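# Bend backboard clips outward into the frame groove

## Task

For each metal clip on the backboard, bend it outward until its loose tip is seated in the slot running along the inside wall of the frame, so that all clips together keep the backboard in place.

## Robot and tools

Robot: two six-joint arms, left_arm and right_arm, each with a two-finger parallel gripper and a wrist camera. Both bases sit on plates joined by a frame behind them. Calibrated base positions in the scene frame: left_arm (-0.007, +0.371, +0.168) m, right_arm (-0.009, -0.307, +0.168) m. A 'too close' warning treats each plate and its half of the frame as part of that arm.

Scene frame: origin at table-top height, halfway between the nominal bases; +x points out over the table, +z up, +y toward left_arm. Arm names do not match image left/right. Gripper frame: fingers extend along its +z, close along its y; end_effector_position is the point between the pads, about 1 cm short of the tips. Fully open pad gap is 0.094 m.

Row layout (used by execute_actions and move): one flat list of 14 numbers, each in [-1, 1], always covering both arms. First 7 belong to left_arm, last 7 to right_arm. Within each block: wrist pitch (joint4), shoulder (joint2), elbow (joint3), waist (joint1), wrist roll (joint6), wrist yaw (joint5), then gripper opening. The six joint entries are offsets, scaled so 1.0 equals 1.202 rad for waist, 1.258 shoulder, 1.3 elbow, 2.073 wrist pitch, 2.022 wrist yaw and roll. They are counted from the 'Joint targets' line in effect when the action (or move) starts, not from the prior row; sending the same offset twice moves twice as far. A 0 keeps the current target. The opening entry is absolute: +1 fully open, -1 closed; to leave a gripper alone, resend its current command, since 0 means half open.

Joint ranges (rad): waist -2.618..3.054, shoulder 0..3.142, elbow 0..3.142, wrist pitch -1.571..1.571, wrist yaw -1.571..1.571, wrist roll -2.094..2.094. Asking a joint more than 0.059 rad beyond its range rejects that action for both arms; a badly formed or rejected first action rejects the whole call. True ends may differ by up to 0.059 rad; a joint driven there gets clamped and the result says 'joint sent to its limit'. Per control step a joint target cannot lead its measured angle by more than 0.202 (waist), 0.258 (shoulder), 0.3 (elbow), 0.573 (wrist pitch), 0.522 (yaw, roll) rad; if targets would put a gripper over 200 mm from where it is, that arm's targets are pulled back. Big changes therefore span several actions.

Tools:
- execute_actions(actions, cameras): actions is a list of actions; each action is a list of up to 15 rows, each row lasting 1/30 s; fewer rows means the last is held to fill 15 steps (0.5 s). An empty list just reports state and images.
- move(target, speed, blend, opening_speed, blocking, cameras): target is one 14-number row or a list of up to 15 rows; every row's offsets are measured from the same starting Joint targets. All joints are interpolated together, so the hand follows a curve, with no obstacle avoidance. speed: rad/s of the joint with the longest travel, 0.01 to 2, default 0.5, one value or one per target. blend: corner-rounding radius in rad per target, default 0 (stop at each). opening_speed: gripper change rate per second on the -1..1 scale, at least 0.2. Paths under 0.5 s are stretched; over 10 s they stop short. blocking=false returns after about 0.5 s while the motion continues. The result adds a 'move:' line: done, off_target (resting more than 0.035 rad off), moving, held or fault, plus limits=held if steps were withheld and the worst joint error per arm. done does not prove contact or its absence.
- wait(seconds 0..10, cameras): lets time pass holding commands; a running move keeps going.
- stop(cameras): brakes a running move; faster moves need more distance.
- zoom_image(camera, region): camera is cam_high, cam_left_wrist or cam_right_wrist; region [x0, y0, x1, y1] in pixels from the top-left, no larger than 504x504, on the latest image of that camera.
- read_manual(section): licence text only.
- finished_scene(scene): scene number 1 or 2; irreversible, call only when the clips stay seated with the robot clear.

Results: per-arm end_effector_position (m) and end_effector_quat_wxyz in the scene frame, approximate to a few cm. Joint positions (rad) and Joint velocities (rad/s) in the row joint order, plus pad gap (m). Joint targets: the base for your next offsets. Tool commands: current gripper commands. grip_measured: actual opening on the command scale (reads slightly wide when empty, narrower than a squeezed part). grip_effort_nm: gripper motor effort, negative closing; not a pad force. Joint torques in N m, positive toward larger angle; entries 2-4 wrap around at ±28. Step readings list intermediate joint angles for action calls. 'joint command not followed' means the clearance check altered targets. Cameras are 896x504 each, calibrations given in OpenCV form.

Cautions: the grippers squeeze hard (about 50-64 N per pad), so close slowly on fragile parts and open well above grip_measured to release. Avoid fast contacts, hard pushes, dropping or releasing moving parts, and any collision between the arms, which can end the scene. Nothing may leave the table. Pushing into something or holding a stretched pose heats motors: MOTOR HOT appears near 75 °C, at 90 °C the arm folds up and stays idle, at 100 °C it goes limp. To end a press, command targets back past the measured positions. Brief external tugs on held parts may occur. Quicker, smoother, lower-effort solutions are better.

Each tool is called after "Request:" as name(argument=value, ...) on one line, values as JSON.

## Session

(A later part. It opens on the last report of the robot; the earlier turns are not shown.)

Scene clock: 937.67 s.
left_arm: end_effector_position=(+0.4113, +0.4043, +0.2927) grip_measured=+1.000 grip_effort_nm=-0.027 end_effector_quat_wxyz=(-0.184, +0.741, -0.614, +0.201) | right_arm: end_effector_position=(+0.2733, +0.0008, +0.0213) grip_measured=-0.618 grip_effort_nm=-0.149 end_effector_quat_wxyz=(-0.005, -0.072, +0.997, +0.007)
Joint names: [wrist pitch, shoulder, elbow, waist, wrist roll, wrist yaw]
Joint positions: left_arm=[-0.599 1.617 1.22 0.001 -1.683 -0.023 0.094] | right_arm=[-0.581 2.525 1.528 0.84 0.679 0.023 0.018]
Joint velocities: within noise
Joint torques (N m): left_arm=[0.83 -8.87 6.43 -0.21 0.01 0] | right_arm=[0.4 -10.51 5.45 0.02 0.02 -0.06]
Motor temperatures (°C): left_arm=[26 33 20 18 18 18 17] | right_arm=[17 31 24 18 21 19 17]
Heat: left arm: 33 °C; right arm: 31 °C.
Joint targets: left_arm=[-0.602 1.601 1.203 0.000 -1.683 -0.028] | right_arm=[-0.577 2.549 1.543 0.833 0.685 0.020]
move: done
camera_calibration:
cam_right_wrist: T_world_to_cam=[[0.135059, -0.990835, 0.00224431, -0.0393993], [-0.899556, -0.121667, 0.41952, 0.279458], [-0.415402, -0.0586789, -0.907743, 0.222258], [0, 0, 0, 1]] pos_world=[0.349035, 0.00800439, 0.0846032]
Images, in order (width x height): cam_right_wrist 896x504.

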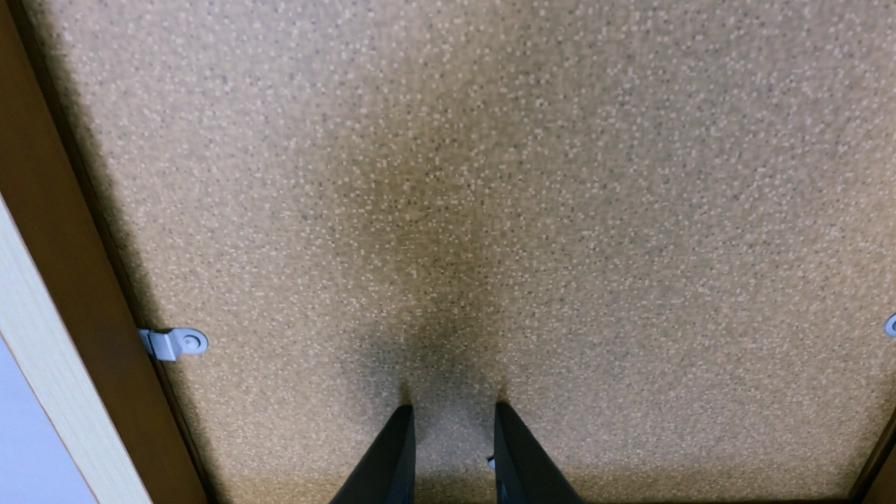

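Request:
move(target=[[0,0,0,0,0,0,1,0,0,0,0,0,0,-0.3],[0,0,0,0,0,0,1,0,-0.09,0,0,0,0,-0.3],[0,0,0,0,0,0,1,0.0246,-0.1224,-0.1381,0.0416,-0.776,0.0143,-0.05]], speed=0.6, cameras=["cam_right_wrist"])

Request:
zoom_image(camera="cam_right_wrist", region=[440, 350, 600, 464])

Scene clock: 970.03 s.
left_arm: end_effector_position=(+0.4113, +0.4043, +0.2927) grip_measured=+1.000 grip_effort_nm=-0.022 end_effector_quat_wxyz=(-0.184, +0.741, -0.614, +0.201) | right_arm: end_effector_position=(+0.2501, -0.0098, +0.0339) grip_measured=-0.052 grip_effort_nm=0.061 end_effector_quat_wxyz=(-0.006, +0.763, -0.647, +0.002)
Joint names: [wrist pitch, shoulder, elbow, waist, wrist roll, wrist yaw]
Joint positions: left_arm=[-0.599 1.617 1.22 0.001 -1.683 -0.023 0.094] | right_arm=[-0.521 2.422 1.375 0.875 -0.877 0.042 0.045]
Joint velocities: within noise
Joint torques (N m): left_arm=[0.82 -8.9 6.45 -0.27 -0.03 -0.04] | right_arm=[0.34 -14.43 3.37 1.33 -0.11 0.05]
Motor temperatures (°C): left_arm=[26 33 20 18 18 18 17] | right_arm=[17 32 24 18 21 19 17]
Heat: left arm: 33 °C; right arm: 32 °C.
Joint targets: left_arm=[-0.602 1.601 1.203 0.000 -1.683 -0.028] | right_arm=[-0.526 2.396 1.364 0.883 -0.885 0.049]
move: done
camera_calibration:
cam_right_wrist: T_world_to_cam=[[0.987601, 0.154521, 0.0277209, -0.249668], [0.130077, -0.90431, 0.406576, -0.0127397], [0.0878927, -0.397929, -0.913196, 0.0943545], [0, 0, 0, 1]] pos_world=[0.239936, 0.0646046, 0.0982649]
Images, in order (width x height): cam_right_wrist 896x504.

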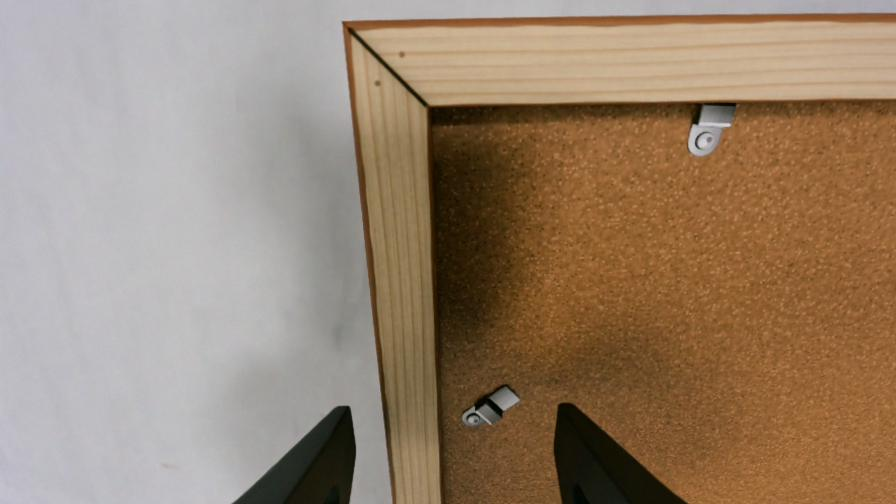

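Scaled by 3.150.

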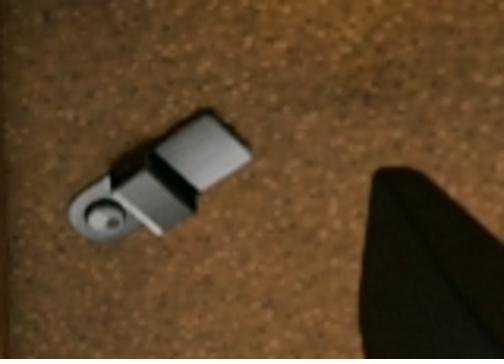

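Request:
move(target=[0,0,0,0,0,0,1,0.0115,0.0588,0,0,0,0,-0.05], speed=0.15, cameras=["cam_right_wrist"])

Request:
zoom_image(camera="cam_right_wrist", region=[440, 370, 600, 484])

Scene clock: 976.57 s.
left_arm: end_effector_position=(+0.4113, +0.4043, +0.2927) grip_measured=+1.000 grip_effort_nm=-0.027 end_effector_quat_wxyz=(-0.184, +0.741, -0.614, +0.201) | right_arm: end_effector_position=(+0.2462, -0.0136, +0.0211) grip_measured=-0.052 grip_effort_nm=0.061 end_effector_quat_wxyz=(+0.004, +0.764, -0.646, +0.003)
Joint names: [wrist pitch, shoulder, elbow, waist, wrist roll, wrist yaw]
Joint positions: left_arm=[-0.599 1.617 1.22 0.001 -1.683 -0.023 0.094] | right_arm=[-0.507 2.457 1.375 0.875 -0.879 0.044 0.045]
Joint velocities: within noise
Joint torques (N m): left_arm=[0.83 -8.95 6.49 -0.32 0.04 -0.01] | right_arm=[0.41 -10.76 3.26 1.32 -0.09 0.03]
Motor temperatures (°C): left_arm=[26 33 20 18 18 18 17] | right_arm=[17 34 23 18 21 19 17]
Heat: left arm: 33 °C; right arm: 34 °C.
Joint targets: left_arm=[-0.602 1.601 1.203 0.000 -1.683 -0.028] | right_arm=[-0.502 2.470 1.364 0.883 -0.885 0.049]
move: done
camera_calibration:
cam_right_wrist: T_world_to_cam=[[0.987304, 0.158266, 0.0135419, -0.244485], [0.138034, -0.897017, 0.419889, -0.012602], [0.0786014, -0.412688, -0.907475, 0.0834784], [0, 0, 0, 1]] pos_world=[0.236559, 0.0618401, 0.0843567]
Images, in order (width x height): cam_right_wrist 896x504.

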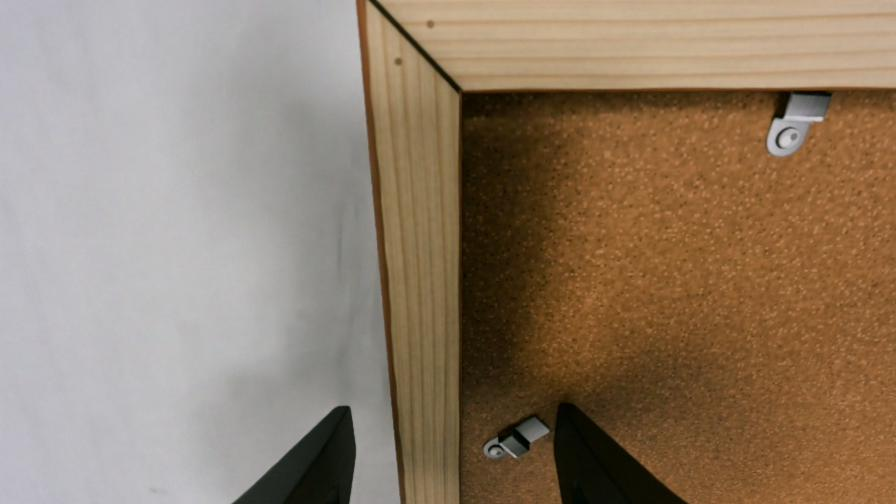

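Scaled by 3.150.

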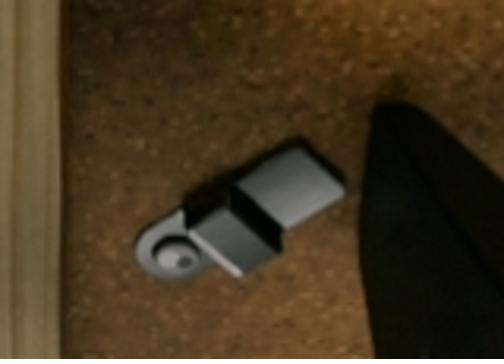

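Request:
move(target=[[0,0,0,0,0,0,1,0.001,0.006,0,0,0,0,-0.05],[0,0,0,0,0,0,1,0.001,0.008,0,0,0,0,-0.35]], speed=0.1, opening_speed=0.25, cameras=["cam_right_wrist"])

Request:
zoom_image(camera="cam_right_wrist", region=[440, 370, 600, 484])

Scene clock: 983.63 s.
left_arm: end_effector_position=(+0.4113, +0.4043, +0.2927) grip_measured=+1.000 grip_effort_nm=-0.027 end_effector_quat_wxyz=(-0.184, +0.741, -0.614, +0.201) | right_arm: end_effector_position=(+0.2502, -0.0126, +0.0207) grip_measured=-0.347 grip_effort_nm=-0.222 end_effector_quat_wxyz=(-0.003, +0.763, -0.646, +0.010)
Joint names: [wrist pitch, shoulder, elbow, waist, wrist roll, wrist yaw]
Joint positions: left_arm=[-0.599 1.617 1.22 0.001 -1.683 -0.023 0.094] | right_arm=[-0.492 2.458 1.375 0.875 -0.879 0.058 0.031]
Joint velocities: within noise
Joint torques (N m): left_arm=[0.82 -8.88 6.48 -0.12 0.01 -0.05] | right_arm=[0.3 -9.94 3.25 1.29 -0.09 -0.09]
Motor temperatures (°C): left_arm=[26 33 20 18 18 18 17] | right_arm=[17 33 23 18 21 19 17]
Heat: left arm: 33 °C; right arm: 33 °C.
Joint targets: left_arm=[-0.602 1.601 1.203 0.000 -1.683 -0.028] | right_arm=[-0.500 2.480 1.364 0.883 -0.884 0.049]
move: done
camera_calibration:
cam_right_wrist: T_world_to_cam=[[0.986951, 0.157742, 0.0323427, -0.24883], [0.129669, -0.897663, 0.421174, -0.0100652], [0.0954697, -0.411484, -0.906403, 0.0789678], [0, 0, 0, 1]] pos_world=[0.239349, 0.0627098, 0.0838637]
Images, in order (width x height): cam_right_wrist 896x504.

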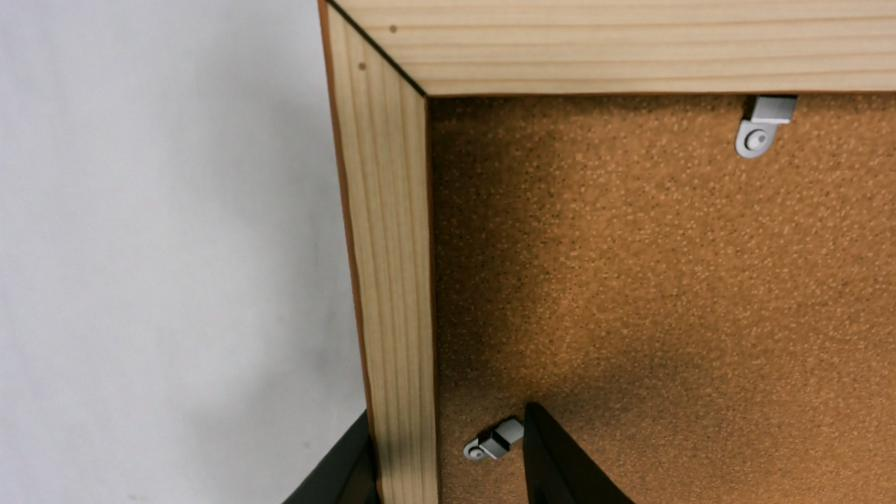

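Scaled by 3.150.

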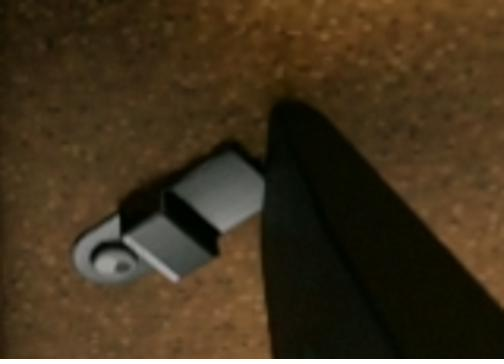

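Request:
move(target=[0,0,0,0,0,0,1,-0.003,0.002,0,0,0,0,-0.5], speed=0.1, opening_speed=0.25, cameras=["cam_right_wrist"])

Request:
zoom_image(camera="cam_right_wrist", region=[440, 370, 600, 484])

Scene clock: 989.67 s.
left_arm: end_effector_position=(+0.4113, +0.4043, +0.2927) grip_measured=+1.000 grip_effort_nm=-0.027 end_effector_quat_wxyz=(-0.184, +0.741, -0.614, +0.201) | right_arm: end_effector_position=(+0.2474, -0.0116, +0.0208) grip_measured=-0.500 grip_effort_nm=-0.061 end_effector_quat_wxyz=(-0.001, +0.771, -0.637, +0.008)
Joint names: [wrist pitch, shoulder, elbow, waist, wrist roll, wrist yaw]
Joint positions: left_arm=[-0.599 1.617 1.22 0.001 -1.683 -0.023 0.094] | right_arm=[-0.497 2.458 1.375 0.881 -0.897 0.054 0.023]
Joint velocities: within noise
Joint torques (N m): left_arm=[0.83 -8.92 6.41 -0.24 0.07 -0.01] | right_arm=[0.28 -9.74 3.25 0.72 0.1 -0.06]
Motor temperatures (°C): left_arm=[26 33 20 18 18 18 17] | right_arm=[17 32 23 18 21 19 17]
Heat: left arm: 33 °C; right arm: 32 °C.
Joint targets: left_arm=[-0.602 1.601 1.203 0.000 -1.683 -0.028] | right_arm=[-0.506 2.482 1.364 0.883 -0.884 0.049]
move: done
camera_calibration:
cam_right_wrist: T_world_to_cam=[[0.983148, 0.180856, 0.0266778, -0.244962], [0.153027, -0.893992, 0.421142, -0.0145347], [0.100016, -0.409962, -0.906603, 0.0786177], [0, 0, 0, 1]] pos_world=[0.235195, 0.063539, 0.0839312]
Images, in order (width x height): cam_right_wrist 896x504.

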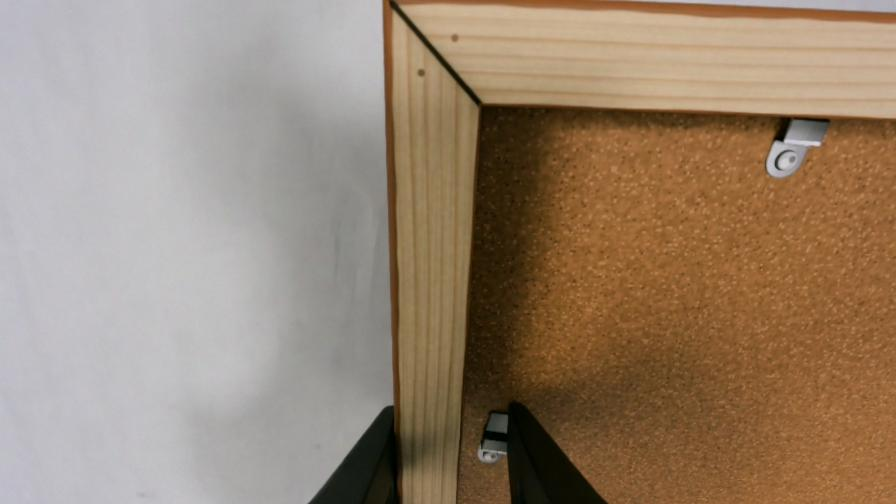

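Scaled by 3.150.

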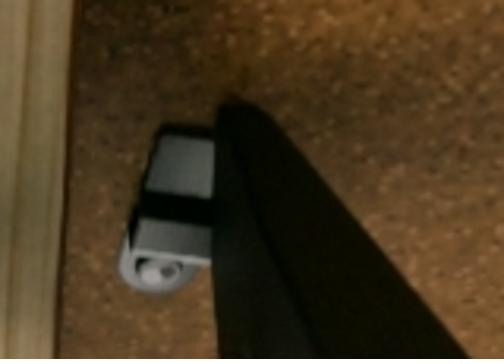

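Request:
move(target=[0,0,0,0,0,0,1,-0.003,0.001,0,0.003,0,0,-0.6], speed=0.1, opening_speed=0.25, cameras=["cam_right_wrist"])

Request:
zoom_image(camera="cam_right_wrist", region=[440, 370, 600, 484])

Request:
move(target=[0,0,0,0,0,0,1,-0.003,0.001,0,0.003,0,0,-0.7], speed=0.1, opening_speed=0.25, cameras=["cam_right_wrist"])

Request:
zoom_image(camera="cam_right_wrist", region=[400, 370, 560, 484])

Scene clock: 1005.50 s.
left_arm: end_effector_position=(+0.4113, +0.4043, +0.2927) grip_measured=+1.000 grip_effort_nm=-0.027 end_effector_quat_wxyz=(-0.184, +0.741, -0.614, +0.201) | right_arm: end_effector_position=(+0.2454, -0.0115, +0.0208) grip_measured=-0.596 grip_effort_nm=-0.232 end_effector_quat_wxyz=(+0.002, +0.771, -0.637, +0.005)
Joint names: [wrist pitch, shoulder, elbow, waist, wrist roll, wrist yaw]
Joint positions: left_arm=[-0.599 1.617 1.22 0.001 -1.683 -0.023 0.094] | right_arm=[-0.502 2.458 1.375 0.882 -0.894 0.048 0.019]
Joint velocities: within noise
Joint torques (N m): left_arm=[0.84 -8.76 6.48 -0.35 0.03 -0.04] | right_arm=[0.25 -9.62 3.28 0.98 0.06 0]
Motor temperatures (°C): left_arm=[26 33 20 18 18 18 17] | right_arm=[17 31 23 18 21 19 17]
Heat: left arm: 33 °C; right arm: 31 °C.
Joint targets: left_arm=[-0.602 1.601 1.203 0.000 -1.683 -0.028] | right_arm=[-0.513 2.483 1.364 0.887 -0.884 0.049]
move: done
camera_calibration:
cam_right_wrist: T_world_to_cam=[[0.983493, 0.179912, 0.0193071, -0.242941], [0.155321, -0.89414, 0.419987, -0.0146656], [0.0928237, -0.410055, -0.907325, 0.0806588], [0, 0, 0, 1]] pos_world=[0.233722, 0.0636693, 0.0840336]
Images, in order (width x height): cam_right_wrist 896x504.

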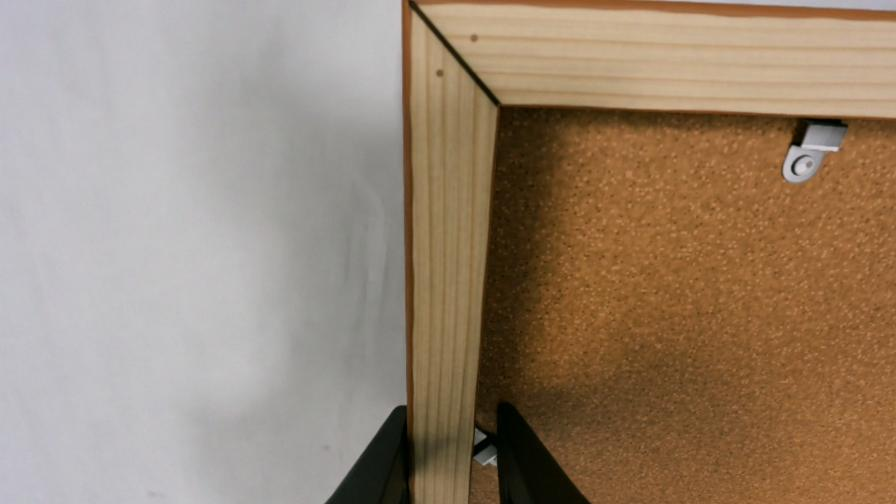

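Scaled by 3.150.

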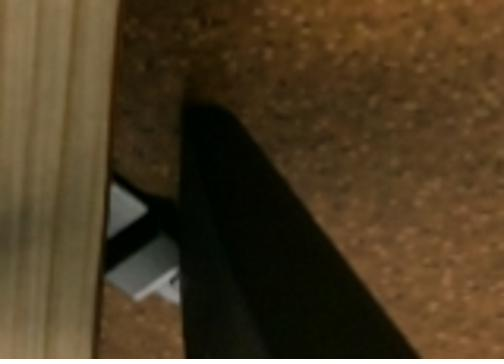

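Scene clock: 1006.20 s.
left_arm: end_effector_position=(+0.4113, +0.4043, +0.2927) grip_measured=+1.000 grip_effort_nm=-0.022 end_effector_quat_wxyz=(-0.184, +0.741, -0.614, +0.201) | right_arm: end_effector_position=(+0.2430, -0.0120, +0.0205) grip_measured=-0.698 grip_effort_nm=-0.154 end_effector_quat_wxyz=(+0.006, +0.769, -0.639, +0.003)
Joint names: [wrist pitch, shoulder, elbow, waist, wrist roll, wrist yaw]
Joint positions: left_arm=[-0.599 1.617 1.22 0.001 -1.683 -0.023 0.094] | right_arm=[-0.509 2.458 1.375 0.885 -0.886 0.046 0.014]
Joint velocities: within noise
Joint torques (N m): left_arm=[0.8 -8.98 6.53 -0.35 0.03 -0.04] | right_arm=[0.26 -9.52 3.28 1.03 -0.03 0.03]
Motor temperatures (°C): left_arm=[26 33 20 18 18 18 17] | right_arm=[17 31 23 18 21 19 17]
Heat: left arm: 33 °C; right arm: 31 °C.
Joint targets: left_arm=[-0.602 1.601 1.203 0.000 -1.683 -0.028] | right_arm=[-0.519 2.485 1.364 0.890 -0.885 0.049]
move: done
camera_calibration:
cam_right_wrist: T_world_to_cam=[[0.984499, 0.175006, 0.0116159, -0.240583], [0.153772, -0.893108, 0.422743, -0.014329], [0.0843568, -0.414404, -0.906175, 0.0824405], [0, 0, 0, 1]] pos_world=[0.232103, 0.0634698, 0.0835576]
Images, in order (width x height): cam_right_wrist 896x504.

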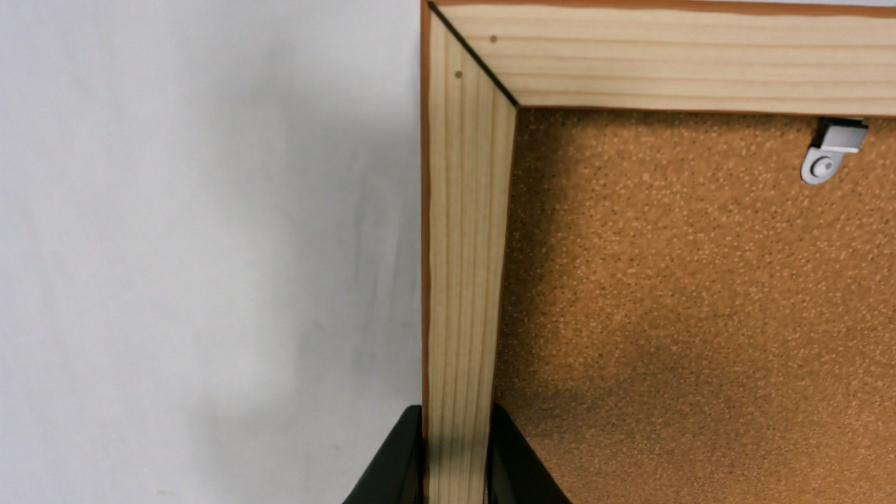

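Scaled by 3.150.

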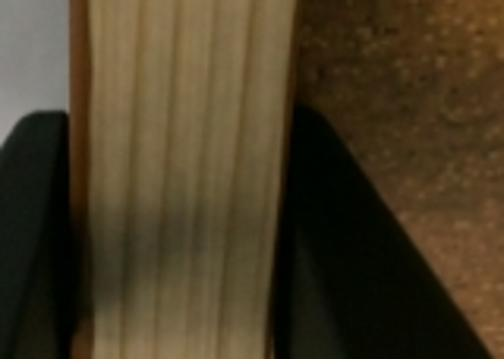

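Request:
move(target=[0,0,0,0,0,0,1,0,-0.002,0,0,0,0,-0.82], speed=0.1, opening_speed=0.25, cameras=["cam_high","cam_right_wrist"])

Scene clock: 1016.73 s.
left_arm: end_effector_position=(+0.4113, +0.4043, +0.2927) grip_measured=+1.000 grip_effort_nm=-0.027 end_effector_quat_wxyz=(-0.184, +0.741, -0.614, +0.201) | right_arm: end_effector_position=(+0.2429, -0.0121, +0.0205) grip_measured=-0.770 grip_effort_nm=-1.057 end_effector_quat_wxyz=(+0.006, +0.766, -0.643, +0.003)
Joint names: [wrist pitch, shoulder, elbow, waist, wrist roll, wrist yaw]
Joint positions: left_arm=[-0.599 1.617 1.22 0.001 -1.683 -0.023 0.094] | right_arm=[-0.509 2.458 1.375 0.885 -0.875 0.046 0.011]
Joint velocities: within noise
Joint torques (N m): left_arm=[0.82 -8.72 6.52 -0.44 -0.01 -0.04] | right_arm=[0.24 -9.76 3.22 1.03 -0.13 0.03]
Motor temperatures (°C): left_arm=[26 33 20 18 18 18 17] | right_arm=[17 30 23 18 21 19 17]
Heat: left arm: 33 °C; right arm: 30 °C.
Joint targets: left_arm=[-0.602 1.601 1.203 0.000 -1.683 -0.028] | right_arm=[-0.519 2.482 1.364 0.890 -0.885 0.049]
move: done
camera_calibration:
cam_right_wrist: T_world_to_cam=[[0.986311, 0.164499, 0.0114605, -0.241074], [0.144283, -0.894565, 0.423009, -0.0121026], [0.0798368, -0.415565, -0.906053, 0.0834981], [0, 0, 0, 1]] pos_world=[0.232854, 0.0635289, 0.0835361]
Images, in order (width x height): cam_high 896x504, cam_right_wrist 896x504.

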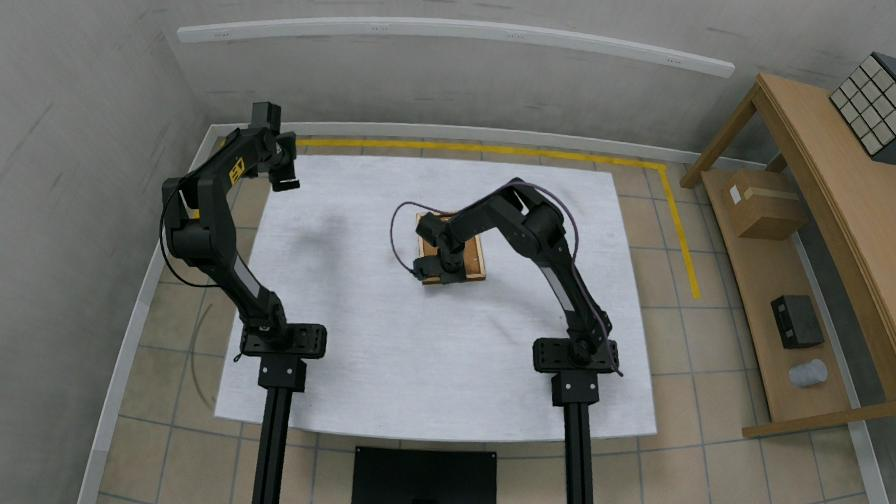

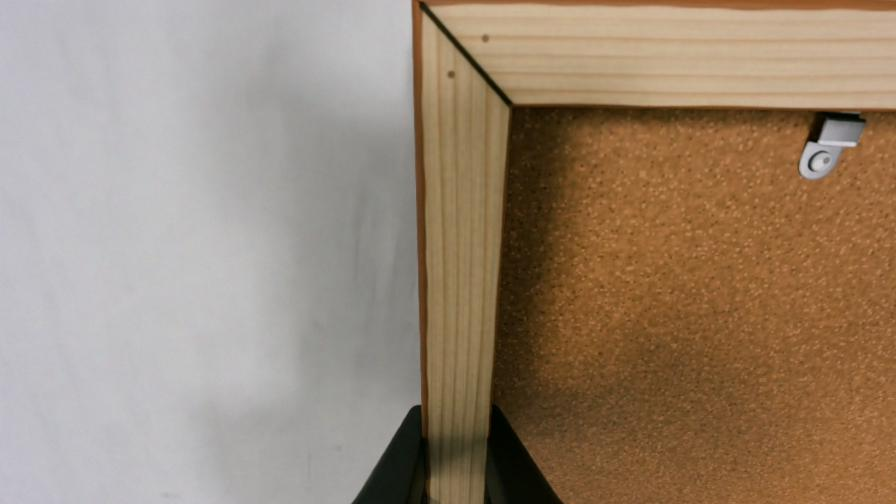

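Request:
move(target=[0,0,0,0,0,0,1,0.0504,-0.1010,-0.1215,0.0707,0.0485,0,-0.82], speed=0.08, cameras=["cam_high","cam_right_wrist"])

Scene clock: 1041.47 s.
left_arm: end_effector_position=(+0.4113, +0.4043, +0.2927) grip_measured=+1.000 grip_effort_nm=-0.027 end_effector_quat_wxyz=(-0.184, +0.741, -0.614, +0.201) | right_arm: end_effector_position=(+0.2042, -0.0177, +0.0205) grip_measured=-0.771 grip_effort_nm=-1.082 end_effector_quat_wxyz=(+0.003, +0.766, -0.643, +0.011)
Joint names: [wrist pitch, shoulder, elbow, waist, wrist roll, wrist yaw]
Joint positions: left_arm=[-0.599 1.617 1.22 0.001 -1.683 -0.023 0.094] | right_arm=[-0.418 2.391 1.217 0.964 -0.798 0.059 0.011]
Joint velocities: within noise
Joint torques (N m): left_arm=[0.85 -8.8 6.31 -0.31 0.06 -0.01] | right_arm=[0.38 -14.57 2.86 1.59 0.09 -0.11]
Motor temperatures (°C): left_arm=[26 33 20 18 18 18 17] | right_arm=[17 30 23 18 21 19 18]
Heat: left arm: 33 °C; right arm: 30 °C.
Joint targets: left_arm=[-0.602 1.601 1.203 0.000 -1.683 -0.028] | right_arm=[-0.414 2.355 1.206 0.975 -0.787 0.049]
move: off_target (right_arm); right_arm: the shoulder is farthest, 0.036 rad from its target
camera_calibration:
cam_right_wrist: T_world_to_cam=[[0.985766, 0.166138, 0.0257749, -0.202074], [0.139105, -0.892071, 0.429952, -0.0105655], [0.0944246, -0.420246, -0.902484, 0.081125], [0, 0, 0, 1]] pos_world=[0.193007, 0.0582395, 0.0829651]
Images, in order (width x height): cam_high 896x504, cam_right_wrist 896x504.

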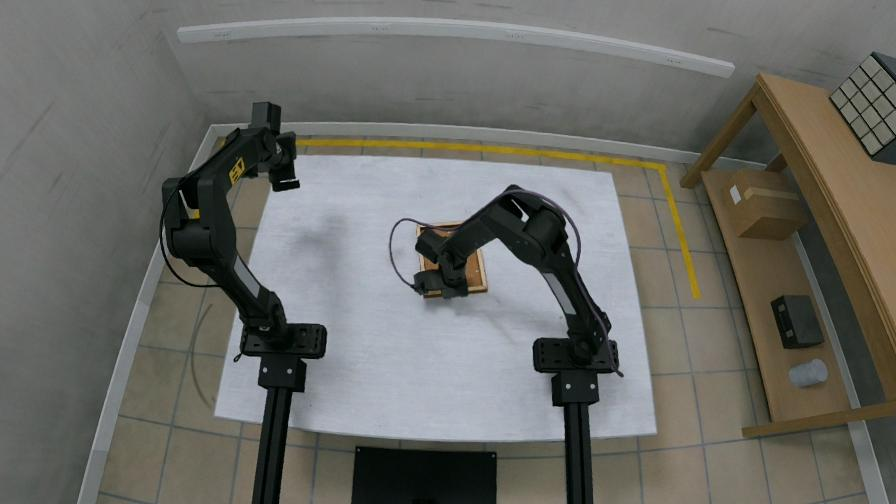

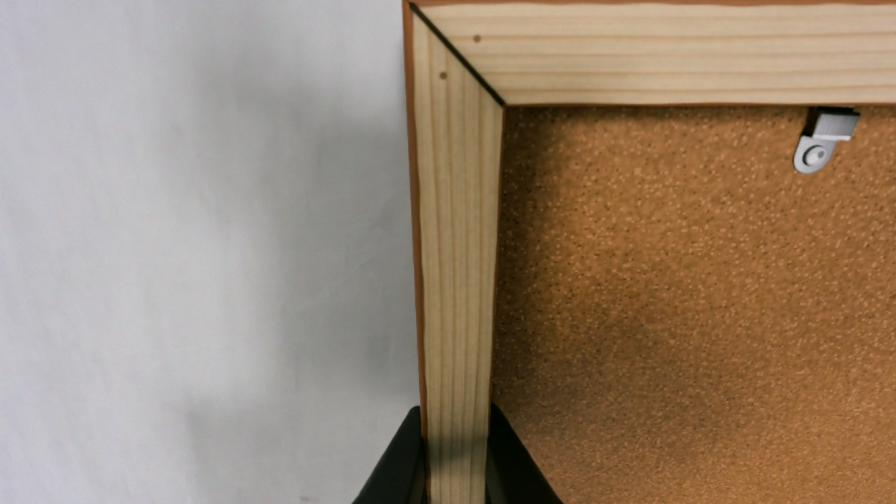

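Works well; frame moved ~39 mm. Continue.

Request:
move(target=[0,0,0,0,0,0,1,0.0359,-0.0445,-0.1023,0.0786,0.0467,0,-0.82], speed=0.08, cameras=["cam_high","cam_right_wrist"])

Scene clock: 1049.93 s.
left_arm: end_effector_position=(+0.4113, +0.4043, +0.2927) grip_measured=+1.000 grip_effort_nm=-0.017 end_effector_quat_wxyz=(-0.184, +0.741, -0.614, +0.201) | right_arm: end_effector_position=(+0.1610, -0.0229, +0.0201) grip_measured=-0.771 grip_effort_nm=-1.072 end_effector_quat_wxyz=(+0.004, +0.766, -0.642, +0.011)
Joint names: [wrist pitch, shoulder, elbow, waist, wrist roll, wrist yaw]
Joint positions: left_arm=[-0.599 1.617 1.22 0.001 -1.683 -0.023 0.094] | right_arm=[-0.345 2.337 1.082 1.06 -0.703 0.056 0.011]
Joint velocities: within noise
Joint torques (N m): left_arm=[0.8 -8.88 6.42 -0.18 0.03 -0.03] | right_arm=[0.39 -13.97 2.77 1.43 0.08 -0.08]
Motor temperatures (°C): left_arm=[26 33 20 18 18 18 17] | right_arm=[17 31 23 18 21 19 19]
Heat: left arm: 33 °C; right arm: 31 °C.
Joint targets: left_arm=[-0.602 1.601 1.203 0.000 -1.683 -0.028] | right_arm=[-0.340 2.299 1.073 1.070 -0.692 0.049]
move: off_target (right_arm); right_arm: the shoulder is farthest, 0.038 rad from its target
camera_calibration:
cam_right_wrist: T_world_to_cam=[[0.98572, 0.166738, 0.0235492, -0.158581], [0.140504, -0.891466, 0.430751, -0.00923421], [0.0928161, -0.421291, -0.902164, 0.0828294], [0, 0, 0, 1]] pos_world=[0.149926, 0.0531048, 0.0824378]
Images, in order (width x height): cam_high 896x504, cam_right_wrist 896x504.

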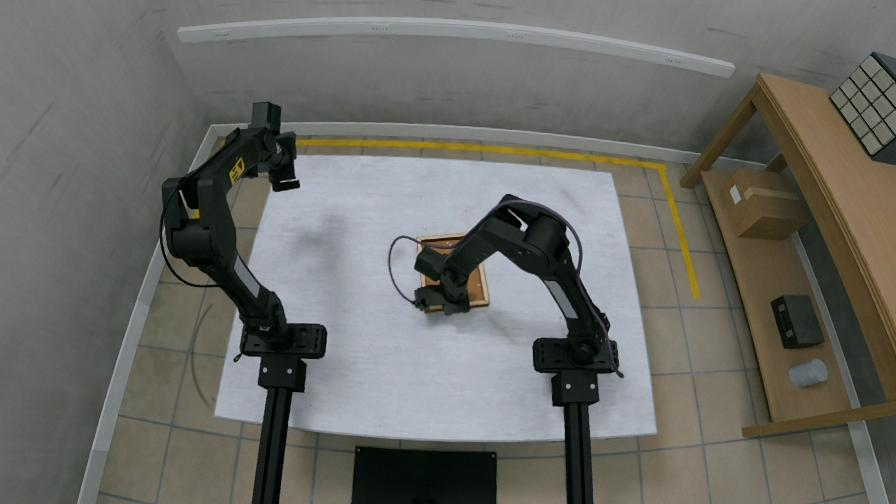

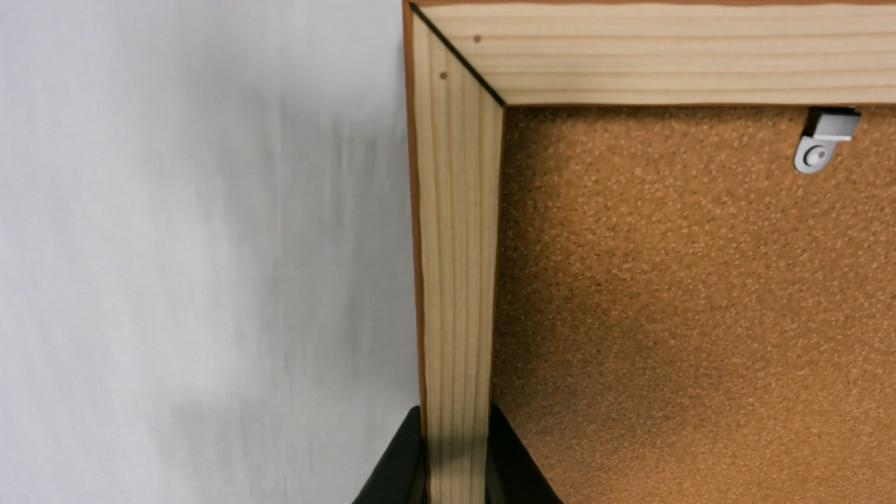

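Request:
move(target=[[0,0,0,0,0,0,1,0,0,0,0,0,0,-0.55],[0,0,0,0,0,0,1,-0.03,-0.06,0,0,0,0,-0.55]], speed=0.3, cameras=["cam_right_wrist"])

Request:
zoom_image(camera="cam_right_wrist", region=[400, 330, 560, 444])

Scene clock: 1055.93 s.
left_arm: end_effector_position=(+0.4113, +0.4043, +0.2927) grip_measured=+1.000 grip_effort_nm=-0.037 end_effector_quat_wxyz=(-0.184, +0.741, -0.614, +0.201) | right_arm: end_effector_position=(+0.1663, -0.0144, +0.0475) grip_measured=-0.552 grip_effort_nm=0.061 end_effector_quat_wxyz=(-0.015, +0.765, -0.644, +0.007)
Joint names: [wrist pitch, shoulder, elbow, waist, wrist roll, wrist yaw]
Joint positions: left_arm=[-0.599 1.617 1.22 0.001 -1.683 -0.023 0.094] | right_arm=[-0.393 2.251 1.082 1.061 -0.699 0.055 0.021]
Joint velocities: within noise
Joint torques (N m): left_arm=[0.85 -8.95 6.42 -0.36 0.04 -0.04] | right_arm=[0.34 -12.68 3.15 1.29 0.04 -0.07]
Motor temperatures (°C): left_arm=[26 33 20 18 18 18 17] | right_arm=[17 32 23 18 21 19 19]
Heat: left arm: 33 °C; right arm: 32 °C.
Joint targets: left_arm=[-0.602 1.601 1.203 0.000 -1.683 -0.028] | right_arm=[-0.402 2.224 1.073 1.070 -0.692 0.049]
move: done
camera_calibration:
cam_right_wrist: T_world_to_cam=[[0.985608, 0.162289, 0.0473099, -0.167009], [0.129861, -0.906066, 0.402717, -0.0113048], [0.108222, -0.390777, -0.914101, 0.109082], [0, 0, 0, 1]] pos_world=[0.154269, 0.0594878, 0.112166]
Images, in order (width x height): cam_right_wrist 896x504.

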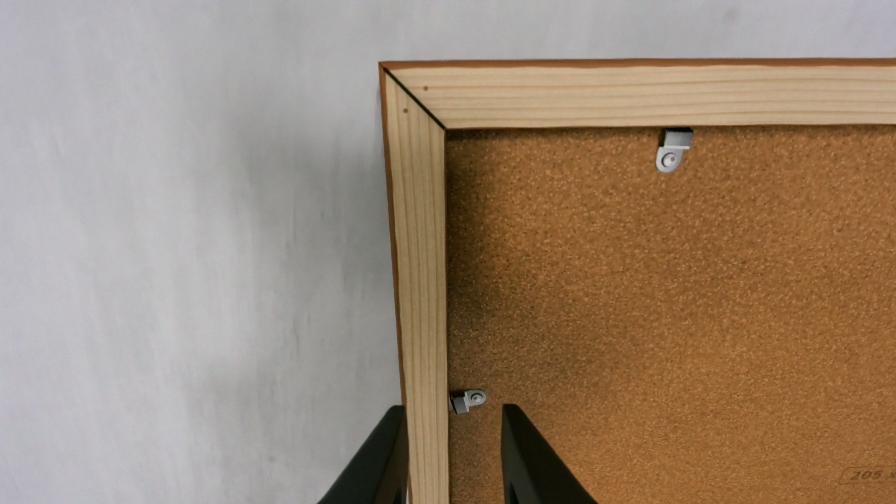

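Scaled by 3.150.

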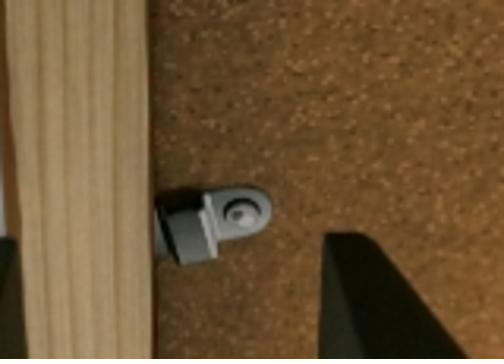

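Request:
move(target=[0,0,0,0,0,0,1,-0.2754,0.0954,0.5188,-0.2221,0.6573,-0.006,-0.2], speed=0.8, cameras=["cam_right_wrist"])

Scene clock: 1072.07 s.
left_arm: end_effector_position=(+0.4113, +0.4043, +0.2927) grip_measured=+1.000 grip_effort_nm=-0.032 end_effector_quat_wxyz=(-0.184, +0.741, -0.614, +0.201) | right_arm: end_effector_position=(+0.3022, -0.0025, +0.1409) grip_measured=-0.202 grip_effort_nm=0.056 end_effector_quat_wxyz=(+0.002, -0.080, +0.997, -0.001)
Joint names: [wrist pitch, shoulder, elbow, waist, wrist roll, wrist yaw]
Joint positions: left_arm=[-0.599 1.617 1.22 0.001 -1.683 -0.023 0.094] | right_arm=[-0.964 2.331 1.72 0.805 0.629 0.044 0.037]
Joint velocities: within noise
Joint torques (N m): left_arm=[0.85 -8.8 6.5 -0.36 0.04 -0.04] | right_arm=[0.27 -11.52 7.27 0.35 0.03 -0.08]
Motor temperatures (°C): left_arm=[26 33 20 18 18 18 17] | right_arm=[17 31 23 18 21 19 18]
Heat: left arm: 33 °C; right arm: 31 °C.
Joint targets: left_arm=[-0.602 1.601 1.203 0.000 -1.683 -0.028] | right_arm=[-0.973 2.344 1.747 0.803 0.637 0.037]
move: done
camera_calibration:
cam_right_wrist: T_world_to_cam=[[0.150294, -0.988475, 0.0181132, -0.0536256], [-0.904046, -0.129995, 0.407188, 0.257913], [-0.400141, -0.0775729, -0.913165, 0.338731], [0, 0, 0, 1]] pos_world=[0.376765, 0.00679614, 0.20527]
Images, in order (width x height): cam_right_wrist 896x504.

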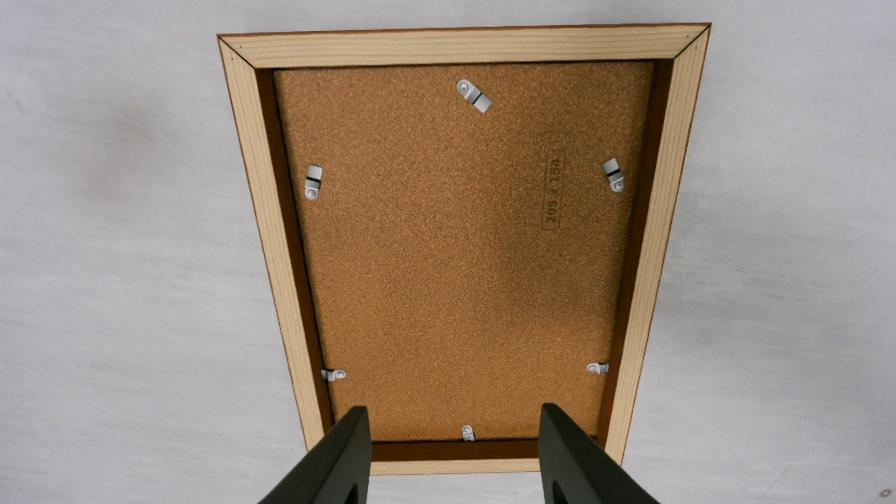

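Request:
move(target=[0,0,0,0,0,0,1,-0.001,0.35,0.3408,0.0707,0.0297,0,-0.13], speed=0.5, cameras=["cam_right_wrist"])

Scene clock: 1095.60 s.
left_arm: end_effector_position=(+0.4113, +0.4043, +0.2927) grip_measured=+1.000 grip_effort_nm=-0.022 end_effector_quat_wxyz=(-0.184, +0.741, -0.614, +0.201) | right_arm: end_effector_position=(+0.3147, +0.0703, +0.0444) grip_measured=-0.132 grip_effort_nm=0.066 end_effector_quat_wxyz=(-0.002, -0.088, +0.996, -0.004)
Joint names: [wrist pitch, shoulder, elbow, waist, wrist roll, wrist yaw]
Joint positions: left_arm=[-0.599 1.617 1.22 0.001 -1.683 -0.023 0.094] | right_arm=[-0.972 2.778 2.16 0.882 0.689 0.041 0.041]
Joint velocities: within noise
Joint torques (N m): left_arm=[0.82 -8.87 6.43 -0.25 0 -0.02] | right_arm=[0.32 -14.39 7.42 1.17 0.06 -0.07]
Motor temperatures (°C): left_arm=[26 33 20 18 18 18 17] | right_arm=[17 33 24 18 21 19 18]
Heat: left arm: 33 °C; right arm: 33 °C.
Joint targets: left_arm=[-0.602 1.601 1.203 0.000 -1.683 -0.028] | right_arm=[-0.975 2.784 2.190 0.888 0.697 0.037]
move: done
camera_calibration:
cam_right_wrist: T_world_to_cam=[[0.167511, -0.985584, 0.0237426, 0.0123249], [-0.898234, -0.14265, 0.415725, 0.31667], [-0.406345, -0.0909649, -0.909181, 0.263904], [0, 0, 0, 1]] pos_world=[0.389615, 0.0813263, 0.107996]
Images, in order (width x height): cam_right_wrist 896x504.

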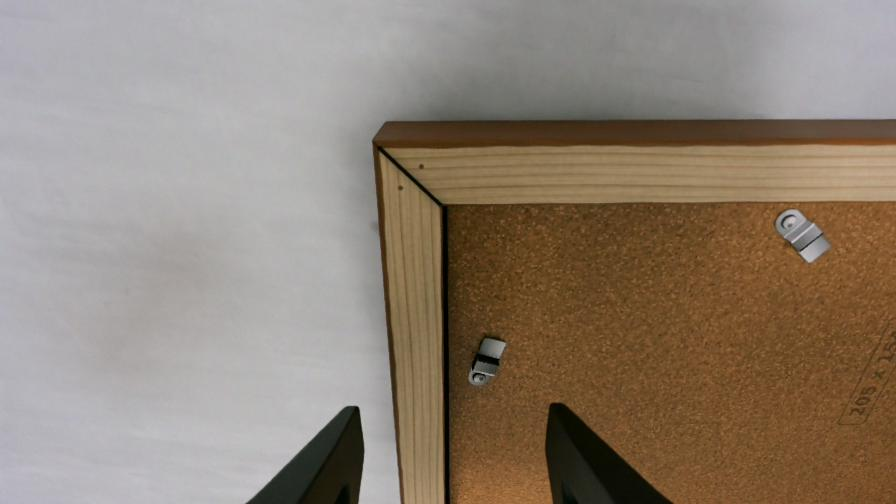

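Request:
move(target=[0,0,0,0,0,0,1,0.0227,0.0342,0.0115,-0.0158,0,0,-0.13], speed=0.2, cameras=["cam_right_wrist"])

Request:
zoom_image(camera="cam_right_wrist", region=[420, 370, 580, 484])

Scene clock: 1109.17 s.
left_arm: end_effector_position=(+0.4113, +0.4043, +0.2927) grip_measured=+1.000 grip_effort_nm=-0.022 end_effector_quat_wxyz=(-0.184, +0.741, -0.614, +0.201) | right_arm: end_effector_position=(+0.3194, +0.0709, +0.0290) grip_measured=-0.132 grip_effort_nm=0.066 end_effector_quat_wxyz=(+0.001, -0.084, +0.996, -0.001)
Joint names: [wrist pitch, shoulder, elbow, waist, wrist roll, wrist yaw]
Joint positions: left_arm=[-0.599 1.617 1.22 0.001 -1.683 -0.023 0.094] | right_arm=[-0.938 2.816 2.173 0.875 0.69 0.041 0.041]
Joint velocities: within noise
Joint torques (N m): left_arm=[0.84 -9.02 6.52 -0.27 0.01 -0.02] | right_arm=[0.45 -14.06 7.51 0.13 0.04 -0.06]
Motor temperatures (°C): left_arm=[26 33 20 18 18 18 17] | right_arm=[17 33 25 18 21 19 18]
Heat: left arm: 33 °C; right arm: 33 °C.
Joint targets: left_arm=[-0.602 1.601 1.203 0.000 -1.683 -0.028] | right_arm=[-0.928 2.827 2.205 0.869 0.697 0.037]
move: done
camera_calibration:
cam_right_wrist: T_world_to_cam=[[0.158752, -0.987159, 0.0177511, 0.0155467], [-0.901919, -0.137683, 0.409373, 0.328397], [-0.401672, -0.0809988, -0.912195, 0.249759], [0, 0, 0, 1]] pos_world=[0.39404, 0.0807919, 0.0931166]
Images, in order (width x height): cam_right_wrist 896x504.

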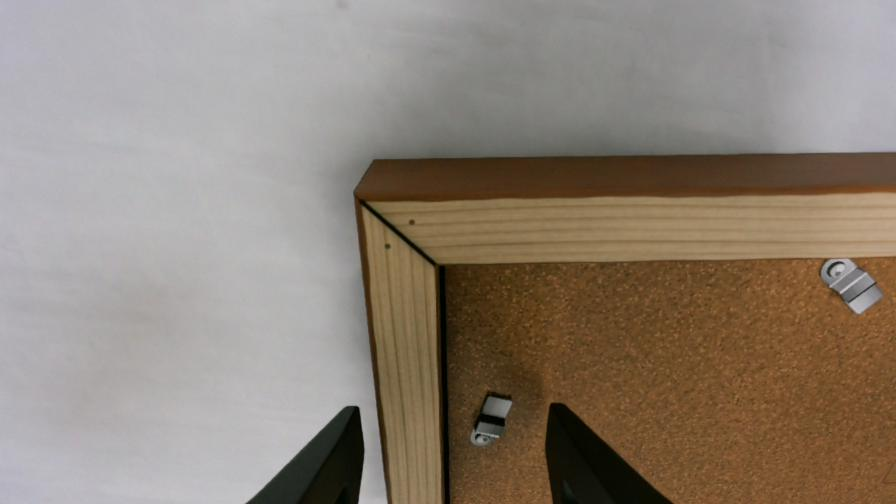

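Scaled by 3.150.

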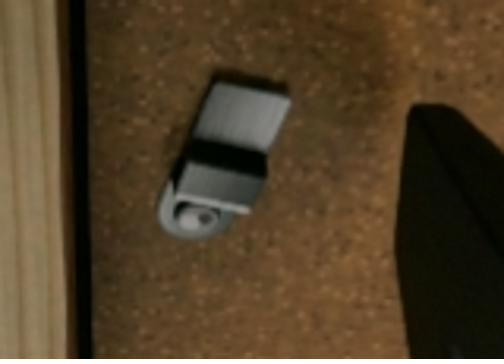

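Request:
move(target=[0,0,0,0,0,0,1,0,0.008,0,0,0,0,-0.13], speed=0.1, cameras=["cam_right_wrist"])

Scene clock: 1142.77 s.
left_arm: end_effector_position=(+0.4113, +0.4043, +0.2927) grip_measured=+1.000 grip_effort_nm=-0.022 end_effector_quat_wxyz=(-0.184, +0.741, -0.614, +0.201) | right_arm: end_effector_position=(+0.3182, +0.0698, +0.0255) grip_measured=-0.132 grip_effort_nm=0.061 end_effector_quat_wxyz=(-0.001, -0.084, +0.996, -0.003)
Joint names: [wrist pitch, shoulder, elbow, waist, wrist roll, wrist yaw]
Joint positions: left_arm=[-0.599 1.617 1.22 0.001 -1.683 -0.023 0.094] | right_arm=[-0.937 2.823 2.173 0.875 0.69 0.041 0.041]
Joint velocities: within noise
Joint torques (N m): left_arm=[0.81 -8.94 6.32 -0.35 0.03 -0.02] | right_arm=[0.43 -13.82 7.47 0.16 0.03 -0.06]
Motor temperatures (°C): left_arm=[26 33 20 18 18 18 17] | right_arm=[17 35 25 18 21 19 18]
Heat: left arm: 33 °C; right arm: 35 °C.
Joint targets: left_arm=[-0.602 1.601 1.203 0.000 -1.683 -0.028] | right_arm=[-0.928 2.837 2.205 0.869 0.697 0.037]
move: done
camera_calibration:
cam_right_wrist: T_world_to_cam=[[0.159064, -0.98703, 0.0216717, 0.0144768], [-0.900245, -0.135997, 0.413598, 0.327878], [-0.405287, -0.0852983, -0.910202, 0.247426], [0, 0, 0, 1]] pos_world=[0.393146, 0.0799844, 0.089284]
Images, in order (width x height): cam_right_wrist 896x504.

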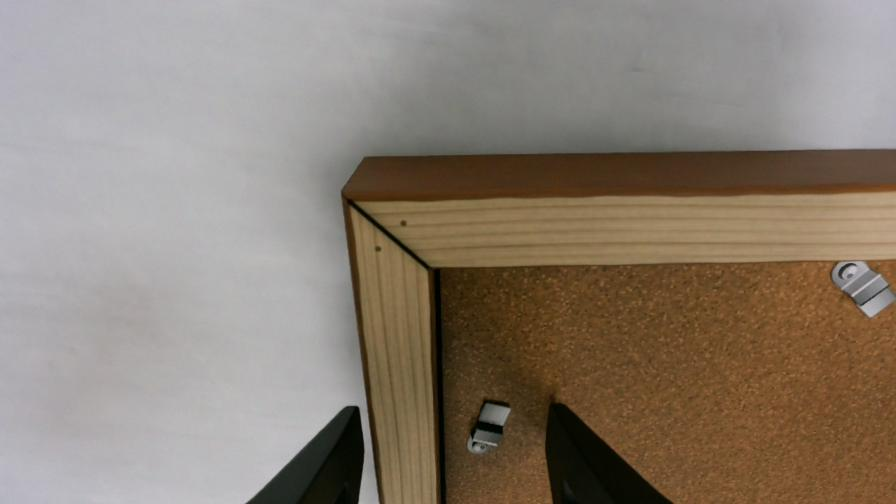

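Request:
move(target=[0,0,0,0,0,0,1,0,0.003,0,0.0125,0,0,-0.13], speed=0.1, cameras=["cam_right_wrist"])

Request:
move(target=[0,0,0,0,0,0,1,0,0.005,0,0,0,0,-0.13], speed=0.1, cameras=["cam_right_wrist"])

Scene clock: 1149.00 s.
left_arm: end_effector_position=(+0.4113, +0.4043, +0.2927) grip_measured=+1.000 grip_effort_nm=-0.017 end_effector_quat_wxyz=(-0.184, +0.741, -0.614, +0.201) | right_arm: end_effector_position=(+0.3182, +0.0698, +0.0255) grip_measured=-0.132 grip_effort_nm=0.066 end_effector_quat_wxyz=(-0.001, -0.084, +0.996, -0.003)
Joint names: [wrist pitch, shoulder, elbow, waist, wrist roll, wrist yaw]
Joint positions: left_arm=[-0.599 1.617 1.22 0.001 -1.683 -0.023 0.094] | right_arm=[-0.937 2.823 2.173 0.875 0.69 0.041 0.041]
Joint velocities: within noise
Joint torques (N m): left_arm=[0.82 -8.98 6.52 -0.35 0.01 -0.03] | right_arm=[0.44 -13.42 7.47 1.57 0.04 -0.07]
Motor temperatures (°C): left_arm=[26 33 20 18 18 18 17] | right_arm=[17 34 25 18 21 19 17]
Heat: left arm: 33 °C; right arm: 34 °C.
Joint targets: left_arm=[-0.602 1.601 1.203 0.000 -1.683 -0.028] | right_arm=[-0.928 2.841 2.205 0.884 0.697 0.037]
move: done
camera_calibration:
cam_right_wrist: T_world_to_cam=[[0.159064, -0.98703, 0.0216717, 0.0144768], [-0.900245, -0.135997, 0.413598, 0.327878], [-0.405287, -0.0852983, -0.910202, 0.247426], [0, 0, 0, 1]] pos_world=[0.393146, 0.0799844, 0.089284]
Images, in order (width x height): cam_right_wrist 896x504.

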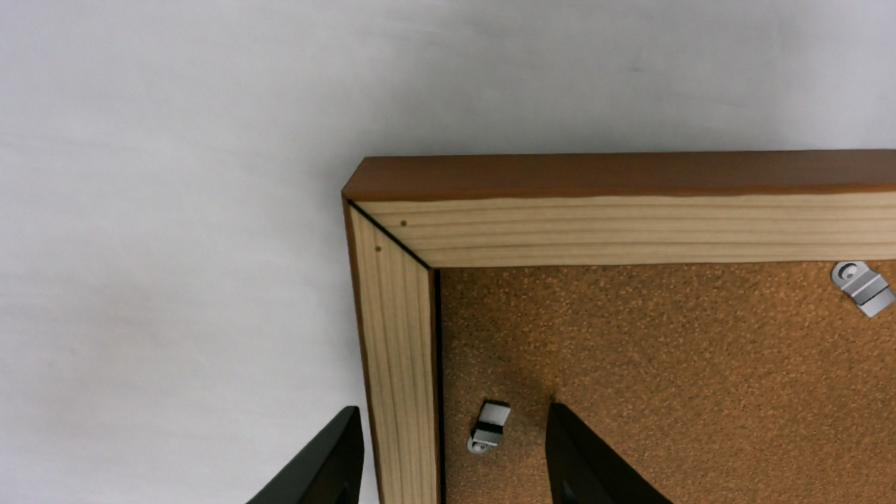

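Scene clock: 1149.70 s.
left_arm: end_effector_position=(+0.4113, +0.4043, +0.2927) grip_measured=+1.000 grip_effort_nm=-0.032 end_effector_quat_wxyz=(-0.184, +0.741, -0.614, +0.201) | right_arm: end_effector_position=(+0.3179, +0.0695, +0.0235) grip_measured=-0.132 grip_effort_nm=0.066 end_effector_quat_wxyz=(-0.002, -0.084, +0.996, -0.004)
Joint names: [wrist pitch, shoulder, elbow, waist, wrist roll, wrist yaw]
Joint positions: left_arm=[-0.599 1.617 1.22 0.001 -1.683 -0.023 0.094] | right_arm=[-0.936 2.828 2.176 0.875 0.69 0.041 0.041]
Joint velocities: within noise
Joint torques (N m): left_arm=[0.84 -8.81 6.45 -0.36 0 0] | right_arm=[0.43 -13.35 7.31 1.52 0.03 -0.06]
Motor temperatures (°C): left_arm=[26 33 20 18 18 18 17] | right_arm=[17 34 25 18 21 19 17]
Heat: left arm: 33 °C; right arm: 34 °C.
Joint targets: left_arm=[-0.602 1.601 1.203 0.000 -1.683 -0.028] | right_arm=[-0.928 2.847 2.205 0.884 0.697 0.037]
move: done
camera_calibration:
cam_right_wrist: T_world_to_cam=[[0.159185, -0.986978, 0.0231415, 0.0142363], [-0.899613, -0.135359, 0.415179, 0.328103], [-0.40664, -0.0869085, -0.909445, 0.245937], [0, 0, 0, 1]] pos_world=[0.392908, 0.0798368, 0.0871156]
Images, in order (width x height): cam_right_wrist 896x504.

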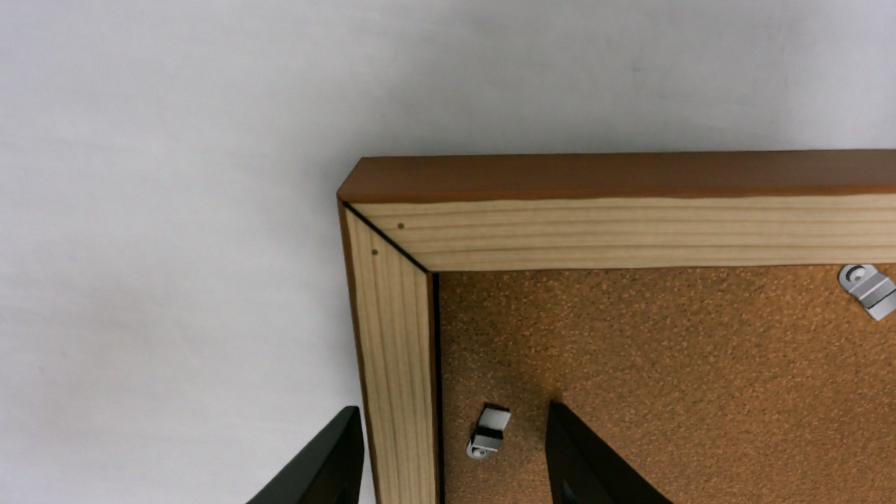

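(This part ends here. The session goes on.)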